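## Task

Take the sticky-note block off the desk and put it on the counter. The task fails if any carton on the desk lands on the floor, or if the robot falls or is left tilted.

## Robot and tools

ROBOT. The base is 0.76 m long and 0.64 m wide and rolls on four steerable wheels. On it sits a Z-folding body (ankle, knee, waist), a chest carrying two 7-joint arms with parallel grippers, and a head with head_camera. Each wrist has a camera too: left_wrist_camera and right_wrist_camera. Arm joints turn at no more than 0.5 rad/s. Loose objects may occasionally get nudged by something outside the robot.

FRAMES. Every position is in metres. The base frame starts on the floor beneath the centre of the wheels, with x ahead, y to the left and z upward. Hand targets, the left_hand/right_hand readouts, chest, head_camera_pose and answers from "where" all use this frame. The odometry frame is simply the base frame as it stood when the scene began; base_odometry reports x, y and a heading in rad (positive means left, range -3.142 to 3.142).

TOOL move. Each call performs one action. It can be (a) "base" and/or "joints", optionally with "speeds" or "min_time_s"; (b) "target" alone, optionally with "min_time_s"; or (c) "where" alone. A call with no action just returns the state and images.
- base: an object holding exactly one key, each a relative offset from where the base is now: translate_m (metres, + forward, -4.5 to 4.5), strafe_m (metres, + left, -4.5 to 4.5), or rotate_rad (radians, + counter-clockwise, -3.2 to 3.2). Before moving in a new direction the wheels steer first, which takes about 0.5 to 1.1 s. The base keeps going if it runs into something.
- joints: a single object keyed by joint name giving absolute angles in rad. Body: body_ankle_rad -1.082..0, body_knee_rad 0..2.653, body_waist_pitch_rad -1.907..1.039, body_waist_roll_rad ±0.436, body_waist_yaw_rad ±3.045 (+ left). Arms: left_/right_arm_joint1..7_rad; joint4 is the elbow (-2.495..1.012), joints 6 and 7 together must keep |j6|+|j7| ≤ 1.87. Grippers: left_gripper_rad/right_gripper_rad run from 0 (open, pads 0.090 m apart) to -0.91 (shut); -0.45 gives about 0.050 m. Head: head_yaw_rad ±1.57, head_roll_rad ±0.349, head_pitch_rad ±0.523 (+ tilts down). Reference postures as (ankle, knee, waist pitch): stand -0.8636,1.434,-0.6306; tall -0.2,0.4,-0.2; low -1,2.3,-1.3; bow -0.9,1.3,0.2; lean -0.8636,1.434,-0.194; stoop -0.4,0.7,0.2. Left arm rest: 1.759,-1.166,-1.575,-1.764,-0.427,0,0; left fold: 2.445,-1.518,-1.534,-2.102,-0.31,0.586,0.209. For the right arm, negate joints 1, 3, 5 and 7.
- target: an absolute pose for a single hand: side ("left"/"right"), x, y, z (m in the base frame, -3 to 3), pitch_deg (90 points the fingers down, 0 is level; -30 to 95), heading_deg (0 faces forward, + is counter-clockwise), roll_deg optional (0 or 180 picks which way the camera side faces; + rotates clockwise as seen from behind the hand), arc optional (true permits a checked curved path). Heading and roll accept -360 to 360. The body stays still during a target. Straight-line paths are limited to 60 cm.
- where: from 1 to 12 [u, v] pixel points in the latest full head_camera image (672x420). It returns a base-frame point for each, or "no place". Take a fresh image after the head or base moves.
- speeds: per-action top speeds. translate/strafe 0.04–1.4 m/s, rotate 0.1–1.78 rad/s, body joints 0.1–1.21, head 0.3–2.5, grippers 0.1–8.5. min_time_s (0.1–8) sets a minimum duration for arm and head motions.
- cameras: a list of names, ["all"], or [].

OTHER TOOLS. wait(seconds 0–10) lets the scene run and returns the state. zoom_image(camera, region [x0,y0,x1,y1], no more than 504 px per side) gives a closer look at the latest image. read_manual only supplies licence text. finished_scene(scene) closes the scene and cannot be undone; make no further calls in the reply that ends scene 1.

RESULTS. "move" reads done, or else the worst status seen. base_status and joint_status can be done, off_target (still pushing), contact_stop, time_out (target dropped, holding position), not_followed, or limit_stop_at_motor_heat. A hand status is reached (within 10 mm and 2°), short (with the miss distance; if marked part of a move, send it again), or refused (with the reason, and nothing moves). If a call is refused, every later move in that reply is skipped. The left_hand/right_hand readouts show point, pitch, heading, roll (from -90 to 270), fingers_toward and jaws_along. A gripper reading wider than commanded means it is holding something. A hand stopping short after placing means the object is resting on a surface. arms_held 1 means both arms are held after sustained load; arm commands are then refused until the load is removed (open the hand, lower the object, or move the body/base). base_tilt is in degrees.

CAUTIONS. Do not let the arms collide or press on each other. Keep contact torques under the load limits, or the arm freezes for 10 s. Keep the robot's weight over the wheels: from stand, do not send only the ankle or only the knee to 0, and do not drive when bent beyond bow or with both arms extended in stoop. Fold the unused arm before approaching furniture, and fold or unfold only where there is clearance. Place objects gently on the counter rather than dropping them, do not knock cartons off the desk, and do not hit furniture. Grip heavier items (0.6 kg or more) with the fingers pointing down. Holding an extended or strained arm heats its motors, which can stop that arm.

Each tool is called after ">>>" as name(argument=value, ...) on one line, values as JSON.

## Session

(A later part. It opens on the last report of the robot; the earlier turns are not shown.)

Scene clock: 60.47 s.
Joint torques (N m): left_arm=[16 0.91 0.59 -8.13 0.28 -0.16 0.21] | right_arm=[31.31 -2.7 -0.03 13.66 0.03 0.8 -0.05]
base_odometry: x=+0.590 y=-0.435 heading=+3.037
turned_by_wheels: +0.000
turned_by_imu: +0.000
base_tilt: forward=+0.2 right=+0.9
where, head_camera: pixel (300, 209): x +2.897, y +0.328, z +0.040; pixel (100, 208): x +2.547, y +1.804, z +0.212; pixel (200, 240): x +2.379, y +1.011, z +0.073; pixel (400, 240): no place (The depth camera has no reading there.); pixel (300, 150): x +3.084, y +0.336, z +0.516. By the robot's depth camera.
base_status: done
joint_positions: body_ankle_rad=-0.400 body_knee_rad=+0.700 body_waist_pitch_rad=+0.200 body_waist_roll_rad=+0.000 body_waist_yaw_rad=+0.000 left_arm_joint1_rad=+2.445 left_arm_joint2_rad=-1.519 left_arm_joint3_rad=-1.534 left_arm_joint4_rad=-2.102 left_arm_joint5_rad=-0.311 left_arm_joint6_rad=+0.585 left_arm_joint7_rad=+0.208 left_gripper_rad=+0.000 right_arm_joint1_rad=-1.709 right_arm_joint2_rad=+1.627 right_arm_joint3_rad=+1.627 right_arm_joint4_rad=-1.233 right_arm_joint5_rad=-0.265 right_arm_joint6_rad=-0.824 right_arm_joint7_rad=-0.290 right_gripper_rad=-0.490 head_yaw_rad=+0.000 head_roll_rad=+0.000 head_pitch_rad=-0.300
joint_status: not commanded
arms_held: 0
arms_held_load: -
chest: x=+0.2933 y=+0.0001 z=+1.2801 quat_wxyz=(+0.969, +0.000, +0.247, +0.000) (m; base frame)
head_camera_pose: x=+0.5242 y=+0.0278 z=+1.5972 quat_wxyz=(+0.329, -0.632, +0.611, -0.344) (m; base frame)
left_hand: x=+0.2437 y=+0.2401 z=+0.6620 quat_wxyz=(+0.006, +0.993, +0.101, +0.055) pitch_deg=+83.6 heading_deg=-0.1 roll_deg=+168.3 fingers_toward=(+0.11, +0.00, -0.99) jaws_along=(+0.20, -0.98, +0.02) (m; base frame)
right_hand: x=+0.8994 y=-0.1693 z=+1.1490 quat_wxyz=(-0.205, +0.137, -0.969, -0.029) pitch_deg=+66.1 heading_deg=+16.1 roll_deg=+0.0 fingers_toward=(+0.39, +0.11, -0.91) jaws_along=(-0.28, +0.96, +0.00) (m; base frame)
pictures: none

>>> move(where=[[275,104],[380,108],[480,112],[290,130],[450,140]])

>>> move(base={"translate_m":1.5}, speeds={"translate_m":0.7}, cameras=["head_camera"])

>>> move(where=[[300,150],[300,200],[340,190],[280,200],[360,210]])

Scene clock: 61.10 s.
Joint torques (N m): left_arm=[16.12 1.31 0.53 -8.15 0.36 -0.12 0.24] | right_arm=[31.81 -3.25 0.09 13.84 -0.06 0.71 0]
base_odometry: x=+0.590 y=-0.435 heading=+3.037
turned_by_wheels: +0.000
turned_by_imu: +0.000
base_tilt: forward=+0.2 right=+0.8
where, head_camera: pixel (275, 104): x +3.102, y +0.525, z +0.889; pixel (380, 108): x +3.051, y -0.300, z +0.903; pixel (480, 112): x +3.075, y -1.089, z +0.895; pixel (290, 130): x +3.104, y +0.416, z +0.681; pixel (450, 140): x +3.052, y -0.898, z +0.666. By the robot's depth camera.
base_status: done
joint_positions: body_ankle_rad=-0.400 body_knee_rad=+0.700 body_waist_pitch_rad=+0.200 body_waist_roll_rad=+0.000 body_waist_yaw_rad=+0.000 left_arm_joint1_rad=+2.445 left_arm_joint2_rad=-1.519 left_arm_joint3_rad=-1.534 left_arm_joint4_rad=-2.102 left_arm_joint5_rad=-0.311 left_arm_joint6_rad=+0.585 left_arm_joint7_rad=+0.208 left_gripper_rad=+0.000 right_arm_joint1_rad=-1.709 right_arm_joint2_rad=+1.627 right_arm_joint3_rad=+1.627 right_arm_joint4_rad=-1.233 right_arm_joint5_rad=-0.265 right_arm_joint6_rad=-0.824 right_arm_joint7_rad=-0.290 right_gripper_rad=-0.490 head_yaw_rad=+0.000 head_roll_rad=+0.000 head_pitch_rad=-0.300
joint_status: not commanded
arms_held: 0
arms_held_load: -
chest: x=+0.2933 y=+0.0001 z=+1.2801 quat_wxyz=(+0.969, +0.000, +0.247, +0.000) (m; base frame)
head_camera_pose: x=+0.5242 y=+0.0278 z=+1.5972 quat_wxyz=(+0.329, -0.632, +0.611, -0.344) (m; base frame)
left_hand: x=+0.2437 y=+0.2401 z=+0.6620 quat_wxyz=(+0.006, +0.993, +0.101, +0.055) pitch_deg=+83.6 heading_deg=-0.1 roll_deg=+168.3 fingers_toward=(+0.11, +0.00, -0.99) jaws_along=(+0.20, -0.98, +0.02) (m; base frame)
right_hand: x=+0.8994 y=-0.1693 z=+1.1490 quat_wxyz=(-0.205, +0.137, -0.969, -0.029) pitch_deg=+66.1 heading_deg=+16.1 roll_deg=+0.0 fingers_toward=(+0.39, +0.11, -0.91) jaws_along=(-0.28, +0.96, +0.00) (m; base frame)
pictures: none

Scene clock: 66.33 s.
Joint torques (N m): left_arm=[16.59 1.18 0.52 -7.94 0.32 -0.14 0.27] | right_arm=[31.54 -2.6 0.14 13.99 -0.02 0.68 0]
move: done
base_odometry: x=-0.903 y=-0.284 heading=+3.040
turned_by_wheels: +0.003
turned_by_imu: +0.000
base_tilt: forward=+0.2 right=+0.8
base_status: done
joint_positions: body_ankle_rad=-0.400 body_knee_rad=+0.700 body_waist_pitch_rad=+0.200 body_waist_roll_rad=+0.000 body_waist_yaw_rad=+0.000 left_arm_joint1_rad=+2.444 left_arm_joint2_rad=-1.518 left_arm_joint3_rad=-1.534 left_arm_joint4_rad=-2.102 left_arm_joint5_rad=-0.311 left_arm_joint6_rad=+0.585 left_arm_joint7_rad=+0.208 left_gripper_rad=+0.000 right_arm_joint1_rad=-1.709 right_arm_joint2_rad=+1.627 right_arm_joint3_rad=+1.627 right_arm_joint4_rad=-1.233 right_arm_joint5_rad=-0.265 right_arm_joint6_rad=-0.824 right_arm_joint7_rad=-0.290 right_gripper_rad=-0.490 head_yaw_rad=+0.000 head_roll_rad=+0.000 head_pitch_rad=-0.300
joint_status: not commanded
arms_held: 0
arms_held_load: -
chest: x=+0.2937 y=+0.0000 z=+1.2800 quat_wxyz=(+0.969, +0.000, +0.248, +0.000) (m; base frame)
head_camera_pose: x=+0.5247 y=+0.0277 z=+1.5969 quat_wxyz=(+0.329, -0.632, +0.611, -0.344) (m; base frame)
left_hand: x=+0.2446 y=+0.2400 z=+0.6620 quat_wxyz=(+0.006, +0.993, +0.101, +0.056) pitch_deg=+83.6 heading_deg=-0.2 roll_deg=+168.2 fingers_toward=(+0.11, +0.00, -0.99) jaws_along=(+0.20, -0.98, +0.02) (m; base frame)
right_hand: x=+0.8995 y=-0.1696 z=+1.1483 quat_wxyz=(-0.204, +0.136, -0.969, -0.029) pitch_deg=+66.2 heading_deg=+16.1 roll_deg=+0.1 fingers_toward=(+0.39, +0.11, -0.91) jaws_along=(-0.28, +0.96, +0.00) (m; base frame)
pictures: head_camera
camera_calibration:
head_camera: T_world_to_cam=[[0.0162127, -0.99932, 0.0331307, -0.0337872], [-0.546891, -0.0366021, -0.836403, 1.62363], [0.837047, -0.00455853, -0.547112, 0.434679], [0, 0, 0, 1]] pos_world=[0.524649, 0.0276455, 1.59695]

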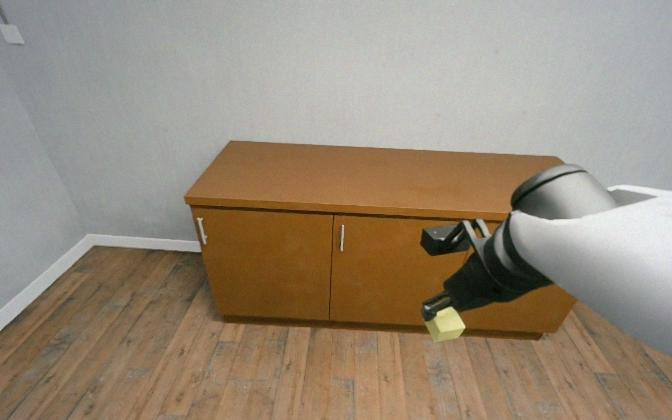

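Scene clock: 66.33 s.
Joint torques (N m): left_arm=[16.59 1.18 0.52 -7.94 0.32 -0.14 0.27] | right_arm=[31.54 -2.6 0.14 13.99 -0.02 0.68 0]
base_odometry: x=-0.903 y=-0.284 heading=+3.040
turned_by_wheels: +0.000
turned_by_imu: +0.000
base_tilt: forward=+0.2 right=+0.8
where, head_camera: pixel (300, 150): x +2.093, y +0.216, z +0.934; pixel (300, 200): x +1.608, y +0.164, z +0.928; pixel (340, 190): x +1.697, y +0.006, z +0.929; pixel (280, 200): x +1.602, y +0.242, z +0.928; pixel (360, 210): x +1.591, y -0.075, z +0.902. By the robot's depth camera.
base_status: done
joint_positions: body_ankle_rad=-0.400 body_knee_rad=+0.700 body_waist_pitch_rad=+0.200 body_waist_roll_rad=+0.000 body_waist_yaw_rad=+0.000 left_arm_joint1_rad=+2.444 left_arm_joint2_rad=-1.518 left_arm_joint3_rad=-1.534 left_arm_joint4_rad=-2.102 left_arm_joint5_rad=-0.311 left_arm_joint6_rad=+0.585 left_arm_joint7_rad=+0.208 left_gripper_rad=+0.000 right_arm_joint1_rad=-1.709 right_arm_joint2_rad=+1.627 right_arm_joint3_rad=+1.627 right_arm_joint4_rad=-1.233 right_arm_joint5_rad=-0.265 right_arm_joint6_rad=-0.824 right_arm_joint7_rad=-0.290 right_gripper_rad=-0.490 head_yaw_rad=+0.000 head_roll_rad=+0.000 head_pitch_rad=-0.300
joint_status: not commanded
arms_held: 0
arms_held_load: -
chest: x=+0.2937 y=+0.0000 z=+1.2800 quat_wxyz=(+0.969, +0.000, +0.248, +0.000) (m; base frame)
head_camera_pose: x=+0.5247 y=+0.0277 z=+1.5969 quat_wxyz=(+0.329, -0.632, +0.611, -0.344) (m; base frame)
left_hand: x=+0.2446 y=+0.2400 z=+0.6620 quat_wxyz=(+0.006, +0.993, +0.101, +0.056) pitch_deg=+83.6 heading_deg=-0.2 roll_deg=+168.2 fingers_toward=(+0.11, +0.00, -0.99) jaws_along=(+0.20, -0.98, +0.02) (m; base frame)
right_hand: x=+0.8995 y=-0.1696 z=+1.1483 quat_wxyz=(-0.204, +0.136, -0.969, -0.029) pitch_deg=+66.2 heading_deg=+16.1 roll_deg=+0.1 fingers_toward=(+0.39, +0.11, -0.91) jaws_along=(-0.28, +0.96, +0.00) (m; base frame)
pictures: none

>>> move(base={"translate_m":0.85}, joints={"head_pitch_rad":0})

>>> move(target={"side":"right","x":0.897,"y":-0.174,"z":0.985,"pitch_deg":74,"heading_deg":16,"roll_deg":0}, cameras=["head_camera"])

>>> move(where=[[350,270],[350,300],[480,290],[330,260],[400,310]])

>>> move(target={"side":"right","x":0.897,"y":-0.174,"z":0.948,"pitch_deg":74,"heading_deg":16,"roll_deg":0}, cameras=["head_camera","right_wrist_camera"])

Scene clock: 72.60 s.
Joint torques (N m): left_arm=[16.55 1.45 0.55 -7.84 0.51 -0.14 0.31] | right_arm=[31.16 -2.14 0.12 13.86 0.01 0.81 -0.04]
move: done
base_odometry: x=-1.748 y=-0.201 heading=+3.042
turned_by_wheels: +0.002
turned_by_imu: -0.001
base_tilt: forward=+0.2 right=+0.8
base_status: done
joint_positions: body_ankle_rad=-0.400 body_knee_rad=+0.700 body_waist_pitch_rad=+0.200 body_waist_roll_rad=+0.000 body_waist_yaw_rad=+0.000 left_arm_joint1_rad=+2.444 left_arm_joint2_rad=-1.518 left_arm_joint3_rad=-1.534 left_arm_joint4_rad=-2.102 left_arm_joint5_rad=-0.311 left_arm_joint6_rad=+0.585 left_arm_joint7_rad=+0.208 left_gripper_rad=+0.000 right_arm_joint1_rad=-1.709 right_arm_joint2_rad=+1.627 right_arm_joint3_rad=+1.627 right_arm_joint4_rad=-1.234 right_arm_joint5_rad=-0.265 right_arm_joint6_rad=-0.824 right_arm_joint7_rad=-0.290 right_gripper_rad=-0.490 head_yaw_rad=+0.000 head_roll_rad=+0.000 head_pitch_rad=+0.000
joint_status: all done
arms_held: 0
arms_held_load: -
chest: x=+0.2937 y=+0.0000 z=+1.2800 quat_wxyz=(+0.969, +0.000, +0.248, +0.000) (m; base frame)
head_camera_pose: x=+0.5450 y=+0.0277 z=+1.5587 quat_wxyz=(+0.234, -0.677, +0.653, -0.246) (m; base frame)
left_hand: x=+0.2447 y=+0.2400 z=+0.6620 quat_wxyz=(+0.006, +0.993, +0.101, +0.056) pitch_deg=+83.6 heading_deg=-0.2 roll_deg=+168.2 fingers_toward=(+0.11, +0.00, -0.99) jaws_along=(+0.20, -0.98, +0.02) (m; base frame)
right_hand: x=+0.8996 y=-0.1697 z=+1.1484 quat_wxyz=(-0.205, +0.136, -0.969, -0.029) pitch_deg=+66.2 heading_deg=+16.1 roll_deg=+0.1 fingers_toward=(+0.39, +0.11, -0.91) jaws_along=(-0.28, +0.96, +0.00) (m; base frame)
pictures: none

Scene clock: 74.13 s.
Joint torques (N m): left_arm=[16.59 1.09 0.48 -7.9 0.4 -0.15 0.25] | right_arm=[35.06 -1.01 -0.15 12.61 0.54 0.68 0.13]
move: done
base_odometry: x=-1.748 y=-0.201 heading=+3.042
turned_by_wheels: +0.000
turned_by_imu: +0.000
base_tilt: forward=+0.2 right=+0.8
base_status: not commanded
joint_positions: body_ankle_rad=-0.400 body_knee_rad=+0.700 body_waist_pitch_rad=+0.200 body_waist_roll_rad=+0.000 body_waist_yaw_rad=+0.000 left_arm_joint1_rad=+2.444 left_arm_joint2_rad=-1.518 left_arm_joint3_rad=-1.534 left_arm_joint4_rad=-2.102 left_arm_joint5_rad=-0.311 left_arm_joint6_rad=+0.585 left_arm_joint7_rad=+0.208 left_gripper_rad=+0.000 right_arm_joint1_rad=-2.056 right_arm_joint2_rad=+1.652 right_arm_joint3_rad=+1.607 right_arm_joint4_rad=-1.138 right_arm_joint5_rad=-0.238 right_arm_joint6_rad=-0.717 right_arm_joint7_rad=-0.227 right_gripper_rad=-0.490 head_yaw_rad=+0.000 head_roll_rad=+0.000 head_pitch_rad=+0.000
joint_status: not commanded
arms_held: 0
arms_held_load: -
chest: x=+0.2937 y=+0.0000 z=+1.2800 quat_wxyz=(+0.969, +0.000, +0.248, +0.000) (m; base frame)
head_camera_pose: x=+0.5450 y=+0.0277 z=+1.5587 quat_wxyz=(+0.234, -0.677, +0.653, -0.246) (m; base frame)
left_hand: x=+0.2447 y=+0.2400 z=+0.6620 quat_wxyz=(+0.006, +0.993, +0.101, +0.056) pitch_deg=+83.6 heading_deg=-0.2 roll_deg=+168.2 fingers_toward=(+0.11, +0.00, -0.99) jaws_along=(+0.20, -0.98, +0.02) (m; base frame)
right_hand: x=+0.8962 y=-0.1743 z=+0.9845 quat_wxyz=(-0.137, +0.138, -0.981, -0.020) pitch_deg=+74.1 heading_deg=+16.3 roll_deg=+0.4 fingers_toward=(+0.26, +0.08, -0.96) jaws_along=(-0.28, +0.96, +0.00) (m; base frame)
right_hand_status: reached (straight line, to end with the hand's camera side forward, planned for 1.0 s): 1 mm and 0.2 deg off.
pictures: head_camera
camera_calibration:
head_camera: T_world_to_cam=[[0.0252907, -0.999315, 0.0270047, -0.0282479], [-0.769544, -0.0367039, -0.637538, 1.4141], [0.638092, -0.00465759, -0.769946, 0.852527], [0, 0, 0, 1]] pos_world=[0.544939, 0.0276454, 1.55871]

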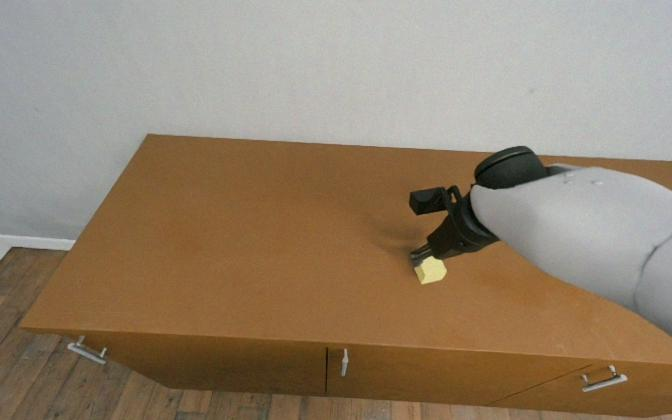

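Scene clock: 74.13 s.
Joint torques (N m): left_arm=[16.59 1.09 0.48 -7.9 0.4 -0.15 0.25] | right_arm=[35.06 -1.01 -0.15 12.61 0.54 0.68 0.13]
base_odometry: x=-1.748 y=-0.201 heading=+3.042
turned_by_wheels: +0.000
turned_by_imu: +0.000
base_tilt: forward=+0.2 right=+0.8
where, head_camera: pixel (350, 270): x +0.902, y -0.013, z +0.918; pixel (350, 300): x +0.830, y -0.013, z +0.920; pixel (480, 290): x +0.865, y -0.296, z +0.917; pixel (330, 260): x +0.924, y +0.033, z +0.920; pixel (400, 310): x +0.813, y -0.117, z +0.917. By the robot's depth camera.
base_status: not commanded
joint_positions: body_ankle_rad=-0.400 body_knee_rad=+0.700 body_waist_pitch_rad=+0.200 body_waist_roll_rad=+0.000 body_waist_yaw_rad=+0.000 left_arm_joint1_rad=+2.444 left_arm_joint2_rad=-1.518 left_arm_joint3_rad=-1.534 left_arm_joint4_rad=-2.102 left_arm_joint5_rad=-0.311 left_arm_joint6_rad=+0.585 left_arm_joint7_rad=+0.208 left_gripper_rad=+0.000 right_arm_joint1_rad=-2.056 right_arm_joint2_rad=+1.652 right_arm_joint3_rad=+1.607 right_arm_joint4_rad=-1.138 right_arm_joint5_rad=-0.238 right_arm_joint6_rad=-0.717 right_arm_joint7_rad=-0.227 right_gripper_rad=-0.490 head_yaw_rad=+0.000 head_roll_rad=+0.000 head_pitch_rad=+0.000
joint_status: not commanded
arms_held: 0
arms_held_load: -
chest: x=+0.2937 y=+0.0000 z=+1.2800 quat_wxyz=(+0.969, +0.000, +0.248, +0.000) (m; base frame)
head_camera_pose: x=+0.5450 y=+0.0277 z=+1.5587 quat_wxyz=(+0.234, -0.677, +0.653, -0.246) (m; base frame)
left_hand: x=+0.2447 y=+0.2400 z=+0.6620 quat_wxyz=(+0.006, +0.993, +0.101, +0.056) pitch_deg=+83.6 heading_deg=-0.2 roll_deg=+168.2 fingers_toward=(+0.11, +0.00, -0.99) jaws_along=(+0.20, -0.98, +0.02) (m; base frame)
right_hand: x=+0.8962 y=-0.1743 z=+0.9845 quat_wxyz=(-0.137, +0.138, -0.981, -0.020) pitch_deg=+74.1 heading_deg=+16.3 roll_deg=+0.4 fingers_toward=(+0.26, +0.08, -0.96) jaws_along=(-0.28, +0.96, +0.00) (m; base frame)
right_hand_status: reached (straight line, to end with the hand's camera side forward, planned for 1.0 s): 1 mm and 0.2 deg off.
pictures: none

Scene clock: 75.10 s.
Joint torques (N m): left_arm=[16.56 1.02 0.49 -7.87 0.35 -0.15 0.25] | right_arm=[32.48 -0.36 -0.01 11.01 0.73 0.68 0.11]
move: done
base_odometry: x=-1.748 y=-0.201 heading=+3.042
turned_by_wheels: +0.000
turned_by_imu: +0.000
base_tilt: forward=+0.3 right=+0.9
base_status: not commanded
joint_positions: body_ankle_rad=-0.400 body_knee_rad=+0.700 body_waist_pitch_rad=+0.200 body_waist_roll_rad=+0.000 body_waist_yaw_rad=+0.000 left_arm_joint1_rad=+2.444 left_arm_joint2_rad=-1.518 left_arm_joint3_rad=-1.534 left_arm_joint4_rad=-2.102 left_arm_joint5_rad=-0.311 left_arm_joint6_rad=+0.585 left_arm_joint7_rad=+0.208 left_gripper_rad=+0.000 right_arm_joint1_rad=-2.127 right_arm_joint2_rad=+1.653 right_arm_joint3_rad=+1.604 right_arm_joint4_rad=-1.125 right_arm_joint5_rad=-0.227 right_arm_joint6_rad=-0.654 right_arm_joint7_rad=-0.204 right_gripper_rad=-0.490 head_yaw_rad=+0.000 head_roll_rad=+0.000 head_pitch_rad=+0.000
joint_status: not commanded
arms_held: 0
arms_held_load: -
chest: x=+0.2937 y=+0.0000 z=+1.2800 quat_wxyz=(+0.969, +0.000, +0.248, +0.000) (m; base frame)
head_camera_pose: x=+0.5450 y=+0.0277 z=+1.5587 quat_wxyz=(+0.234, -0.677, +0.653, -0.246) (m; base frame)
left_hand: x=+0.2447 y=+0.2400 z=+0.6620 quat_wxyz=(+0.006, +0.993, +0.101, +0.056) pitch_deg=+83.6 heading_deg=-0.2 roll_deg=+168.2 fingers_toward=(+0.11, +0.00, -0.99) jaws_along=(+0.20, -0.98, +0.02) (m; base frame)
right_hand: x=+0.8987 y=-0.1745 z=+0.9513 quat_wxyz=(-0.140, +0.137, -0.980, -0.020) pitch_deg=+73.7 heading_deg=+15.9 roll_deg=+0.0 fingers_toward=(+0.27, +0.08, -0.96) jaws_along=(-0.27, +0.96, +0.00) (m; base frame)
right_hand_status: reached (straight line, to end with the hand's camera side forward, planned for 0.5 s): 4 mm and 0.3 deg off.
pictures: head_camera, right_wrist_camera
camera_calibration:
head_camera: T_world_to_cam=[[0.0252907, -0.999315, 0.0270047, -0.0282479], [-0.769544, -0.0367039, -0.637538, 1.4141], [0.638092, -0.00465759, -0.769946, 0.852527], [0, 0, 0, 1]] pos_world=[0.544939, 0.0276454, 1.55871]
right_wrist_camera: T_world_to_cam=[[0.290658, -0.956674, 0.0171342, -0.449327], [-0.925922, -0.276711, 0.257097, 0.545841], [-0.241217, -0.0905923, -0.966234, 1.25842], [0, 0, 0, 1]] pos_world=[0.939558, -0.164816, 1.08329]

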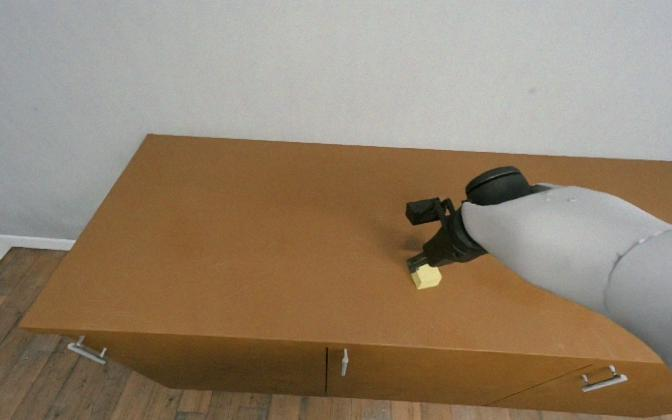

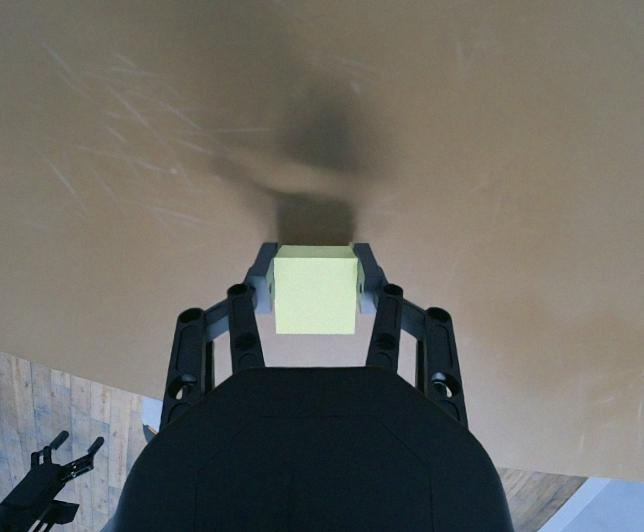

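Contact (short by 3 mm, load drop). Release.

>>> move(joints={"right_gripper_rad":-0.15}, speeds={"right_gripper_rad":0.5})

>>> move(target={"side":"right","x":0.9,"y":-0.17,"z":1.1,"pitch_deg":70,"heading_deg":16,"roll_deg":0}, cameras=["head_camera"])

Scene clock: 77.33 s.
Joint torques (N m): left_arm=[16.52 1.01 0.51 -7.76 0.29 -0.11 0.22] | right_arm=[34.39 -0.86 0.08 11.64 0.33 0.58 0.26]
move: done
base_odometry: x=-1.748 y=-0.201 heading=+3.042
turned_by_wheels: +0.000
turned_by_imu: +0.000
base_tilt: forward=+0.3 right=+0.9
base_status: not commanded
joint_positions: body_ankle_rad=-0.400 body_knee_rad=+0.700 body_waist_pitch_rad=+0.200 body_waist_roll_rad=+0.000 body_waist_yaw_rad=+0.000 left_arm_joint1_rad=+2.444 left_arm_joint2_rad=-1.518 left_arm_joint3_rad=-1.534 left_arm_joint4_rad=-2.102 left_arm_joint5_rad=-0.311 left_arm_joint6_rad=+0.585 left_arm_joint7_rad=+0.208 left_gripper_rad=+0.000 right_arm_joint1_rad=-2.130 right_arm_joint2_rad=+1.653 right_arm_joint3_rad=+1.604 right_arm_joint4_rad=-1.126 right_arm_joint5_rad=-0.227 right_arm_joint6_rad=-0.654 right_arm_joint7_rad=-0.204 right_gripper_rad=-0.151 head_yaw_rad=+0.000 head_roll_rad=+0.000 head_pitch_rad=+0.000
joint_status: all done
arms_held: 0
arms_held_load: -
chest: x=+0.2937 y=+0.0000 z=+1.2800 quat_wxyz=(+0.969, +0.000, +0.248, +0.000) (m; base frame)
head_camera_pose: x=+0.5450 y=+0.0277 z=+1.5587 quat_wxyz=(+0.234, -0.677, +0.653, -0.246) (m; base frame)
left_hand: x=+0.2447 y=+0.2400 z=+0.6620 quat_wxyz=(+0.006, +0.993, +0.101, +0.056) pitch_deg=+83.6 heading_deg=-0.2 roll_deg=+168.2 fingers_toward=(+0.11, +0.00, -0.99) jaws_along=(+0.20, -0.98, +0.02) (m; base frame)
right_hand: x=+0.8973 y=-0.1745 z=+0.9490 quat_wxyz=(-0.138, +0.137, -0.981, -0.020) pitch_deg=+73.9 heading_deg=+16.1 roll_deg=+0.2 fingers_toward=(+0.27, +0.08, -0.96) jaws_along=(-0.28, +0.96, +0.00) (m; base frame)
pictures: none

Scene clock: 78.80 s.
Joint torques (N m): left_arm=[16.5 1.13 0.43 -7.84 0.4 -0.12 0.23] | right_arm=[32.26 -3.3 0.27 13.05 -0.27 0.42 -0.33]
move: done
base_odometry: x=-1.748 y=-0.201 heading=+3.042
turned_by_wheels: +0.000
turned_by_imu: +0.000
base_tilt: forward=+0.2 right=+0.8
base_status: not commanded
joint_positions: body_ankle_rad=-0.400 body_knee_rad=+0.700 body_waist_pitch_rad=+0.200 body_waist_roll_rad=+0.000 body_waist_yaw_rad=+0.000 left_arm_joint1_rad=+2.444 left_arm_joint2_rad=-1.518 left_arm_joint3_rad=-1.534 left_arm_joint4_rad=-2.102 left_arm_joint5_rad=-0.311 left_arm_joint6_rad=+0.585 left_arm_joint7_rad=+0.208 left_gripper_rad=+0.000 right_arm_joint1_rad=-1.824 right_arm_joint2_rad=+1.642 right_arm_joint3_rad=+1.623 right_arm_joint4_rad=-1.179 right_arm_joint5_rad=-0.262 right_arm_joint6_rad=-0.831 right_arm_joint7_rad=-0.277 right_gripper_rad=-0.150 head_yaw_rad=+0.000 head_roll_rad=+0.000 head_pitch_rad=+0.000
joint_status: not commanded
arms_held: 0
arms_held_load: -
chest: x=+0.2937 y=+0.0000 z=+1.2800 quat_wxyz=(+0.969, +0.000, +0.248, +0.000) (m; base frame)
head_camera_pose: x=+0.5450 y=+0.0277 z=+1.5587 quat_wxyz=(+0.234, -0.677, +0.653, -0.246) (m; base frame)
left_hand: x=+0.2446 y=+0.2400 z=+0.6620 quat_wxyz=(+0.006, +0.993, +0.101, +0.056) pitch_deg=+83.6 heading_deg=-0.2 roll_deg=+168.2 fingers_toward=(+0.11, +0.00, -0.99) jaws_along=(+0.20, -0.98, +0.02) (m; base frame)
right_hand: x=+0.9001 y=-0.1698 z=+1.0997 quat_wxyz=(-0.172, +0.137, -0.975, -0.023) pitch_deg=+70.0 heading_deg=+15.8 roll_deg=-0.3 fingers_toward=(+0.33, +0.09, -0.94) jaws_along=(-0.28, +0.96, +0.00) (m; base frame)
right_hand_status: reached (straight line, to end with the hand's camera side up, planned for 1.0 s): 0 mm and 0.1 deg off.
pictures: head_camera
camera_calibration:
head_camera: T_world_to_cam=[[0.0252923, -0.999315, 0.0270028, -0.0282458], [-0.769594, -0.0367036, -0.637478, 1.41404], [0.638033, -0.00465789, -0.769995, 0.852637], [0, 0, 0, 1]] pos_world=[0.544939, 0.0276454, 1.55871]

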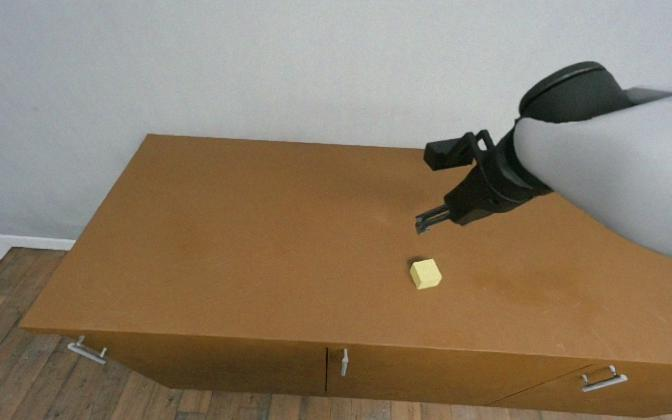

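>>> finished_scene(scene=3)

The scene is finished: the task was done.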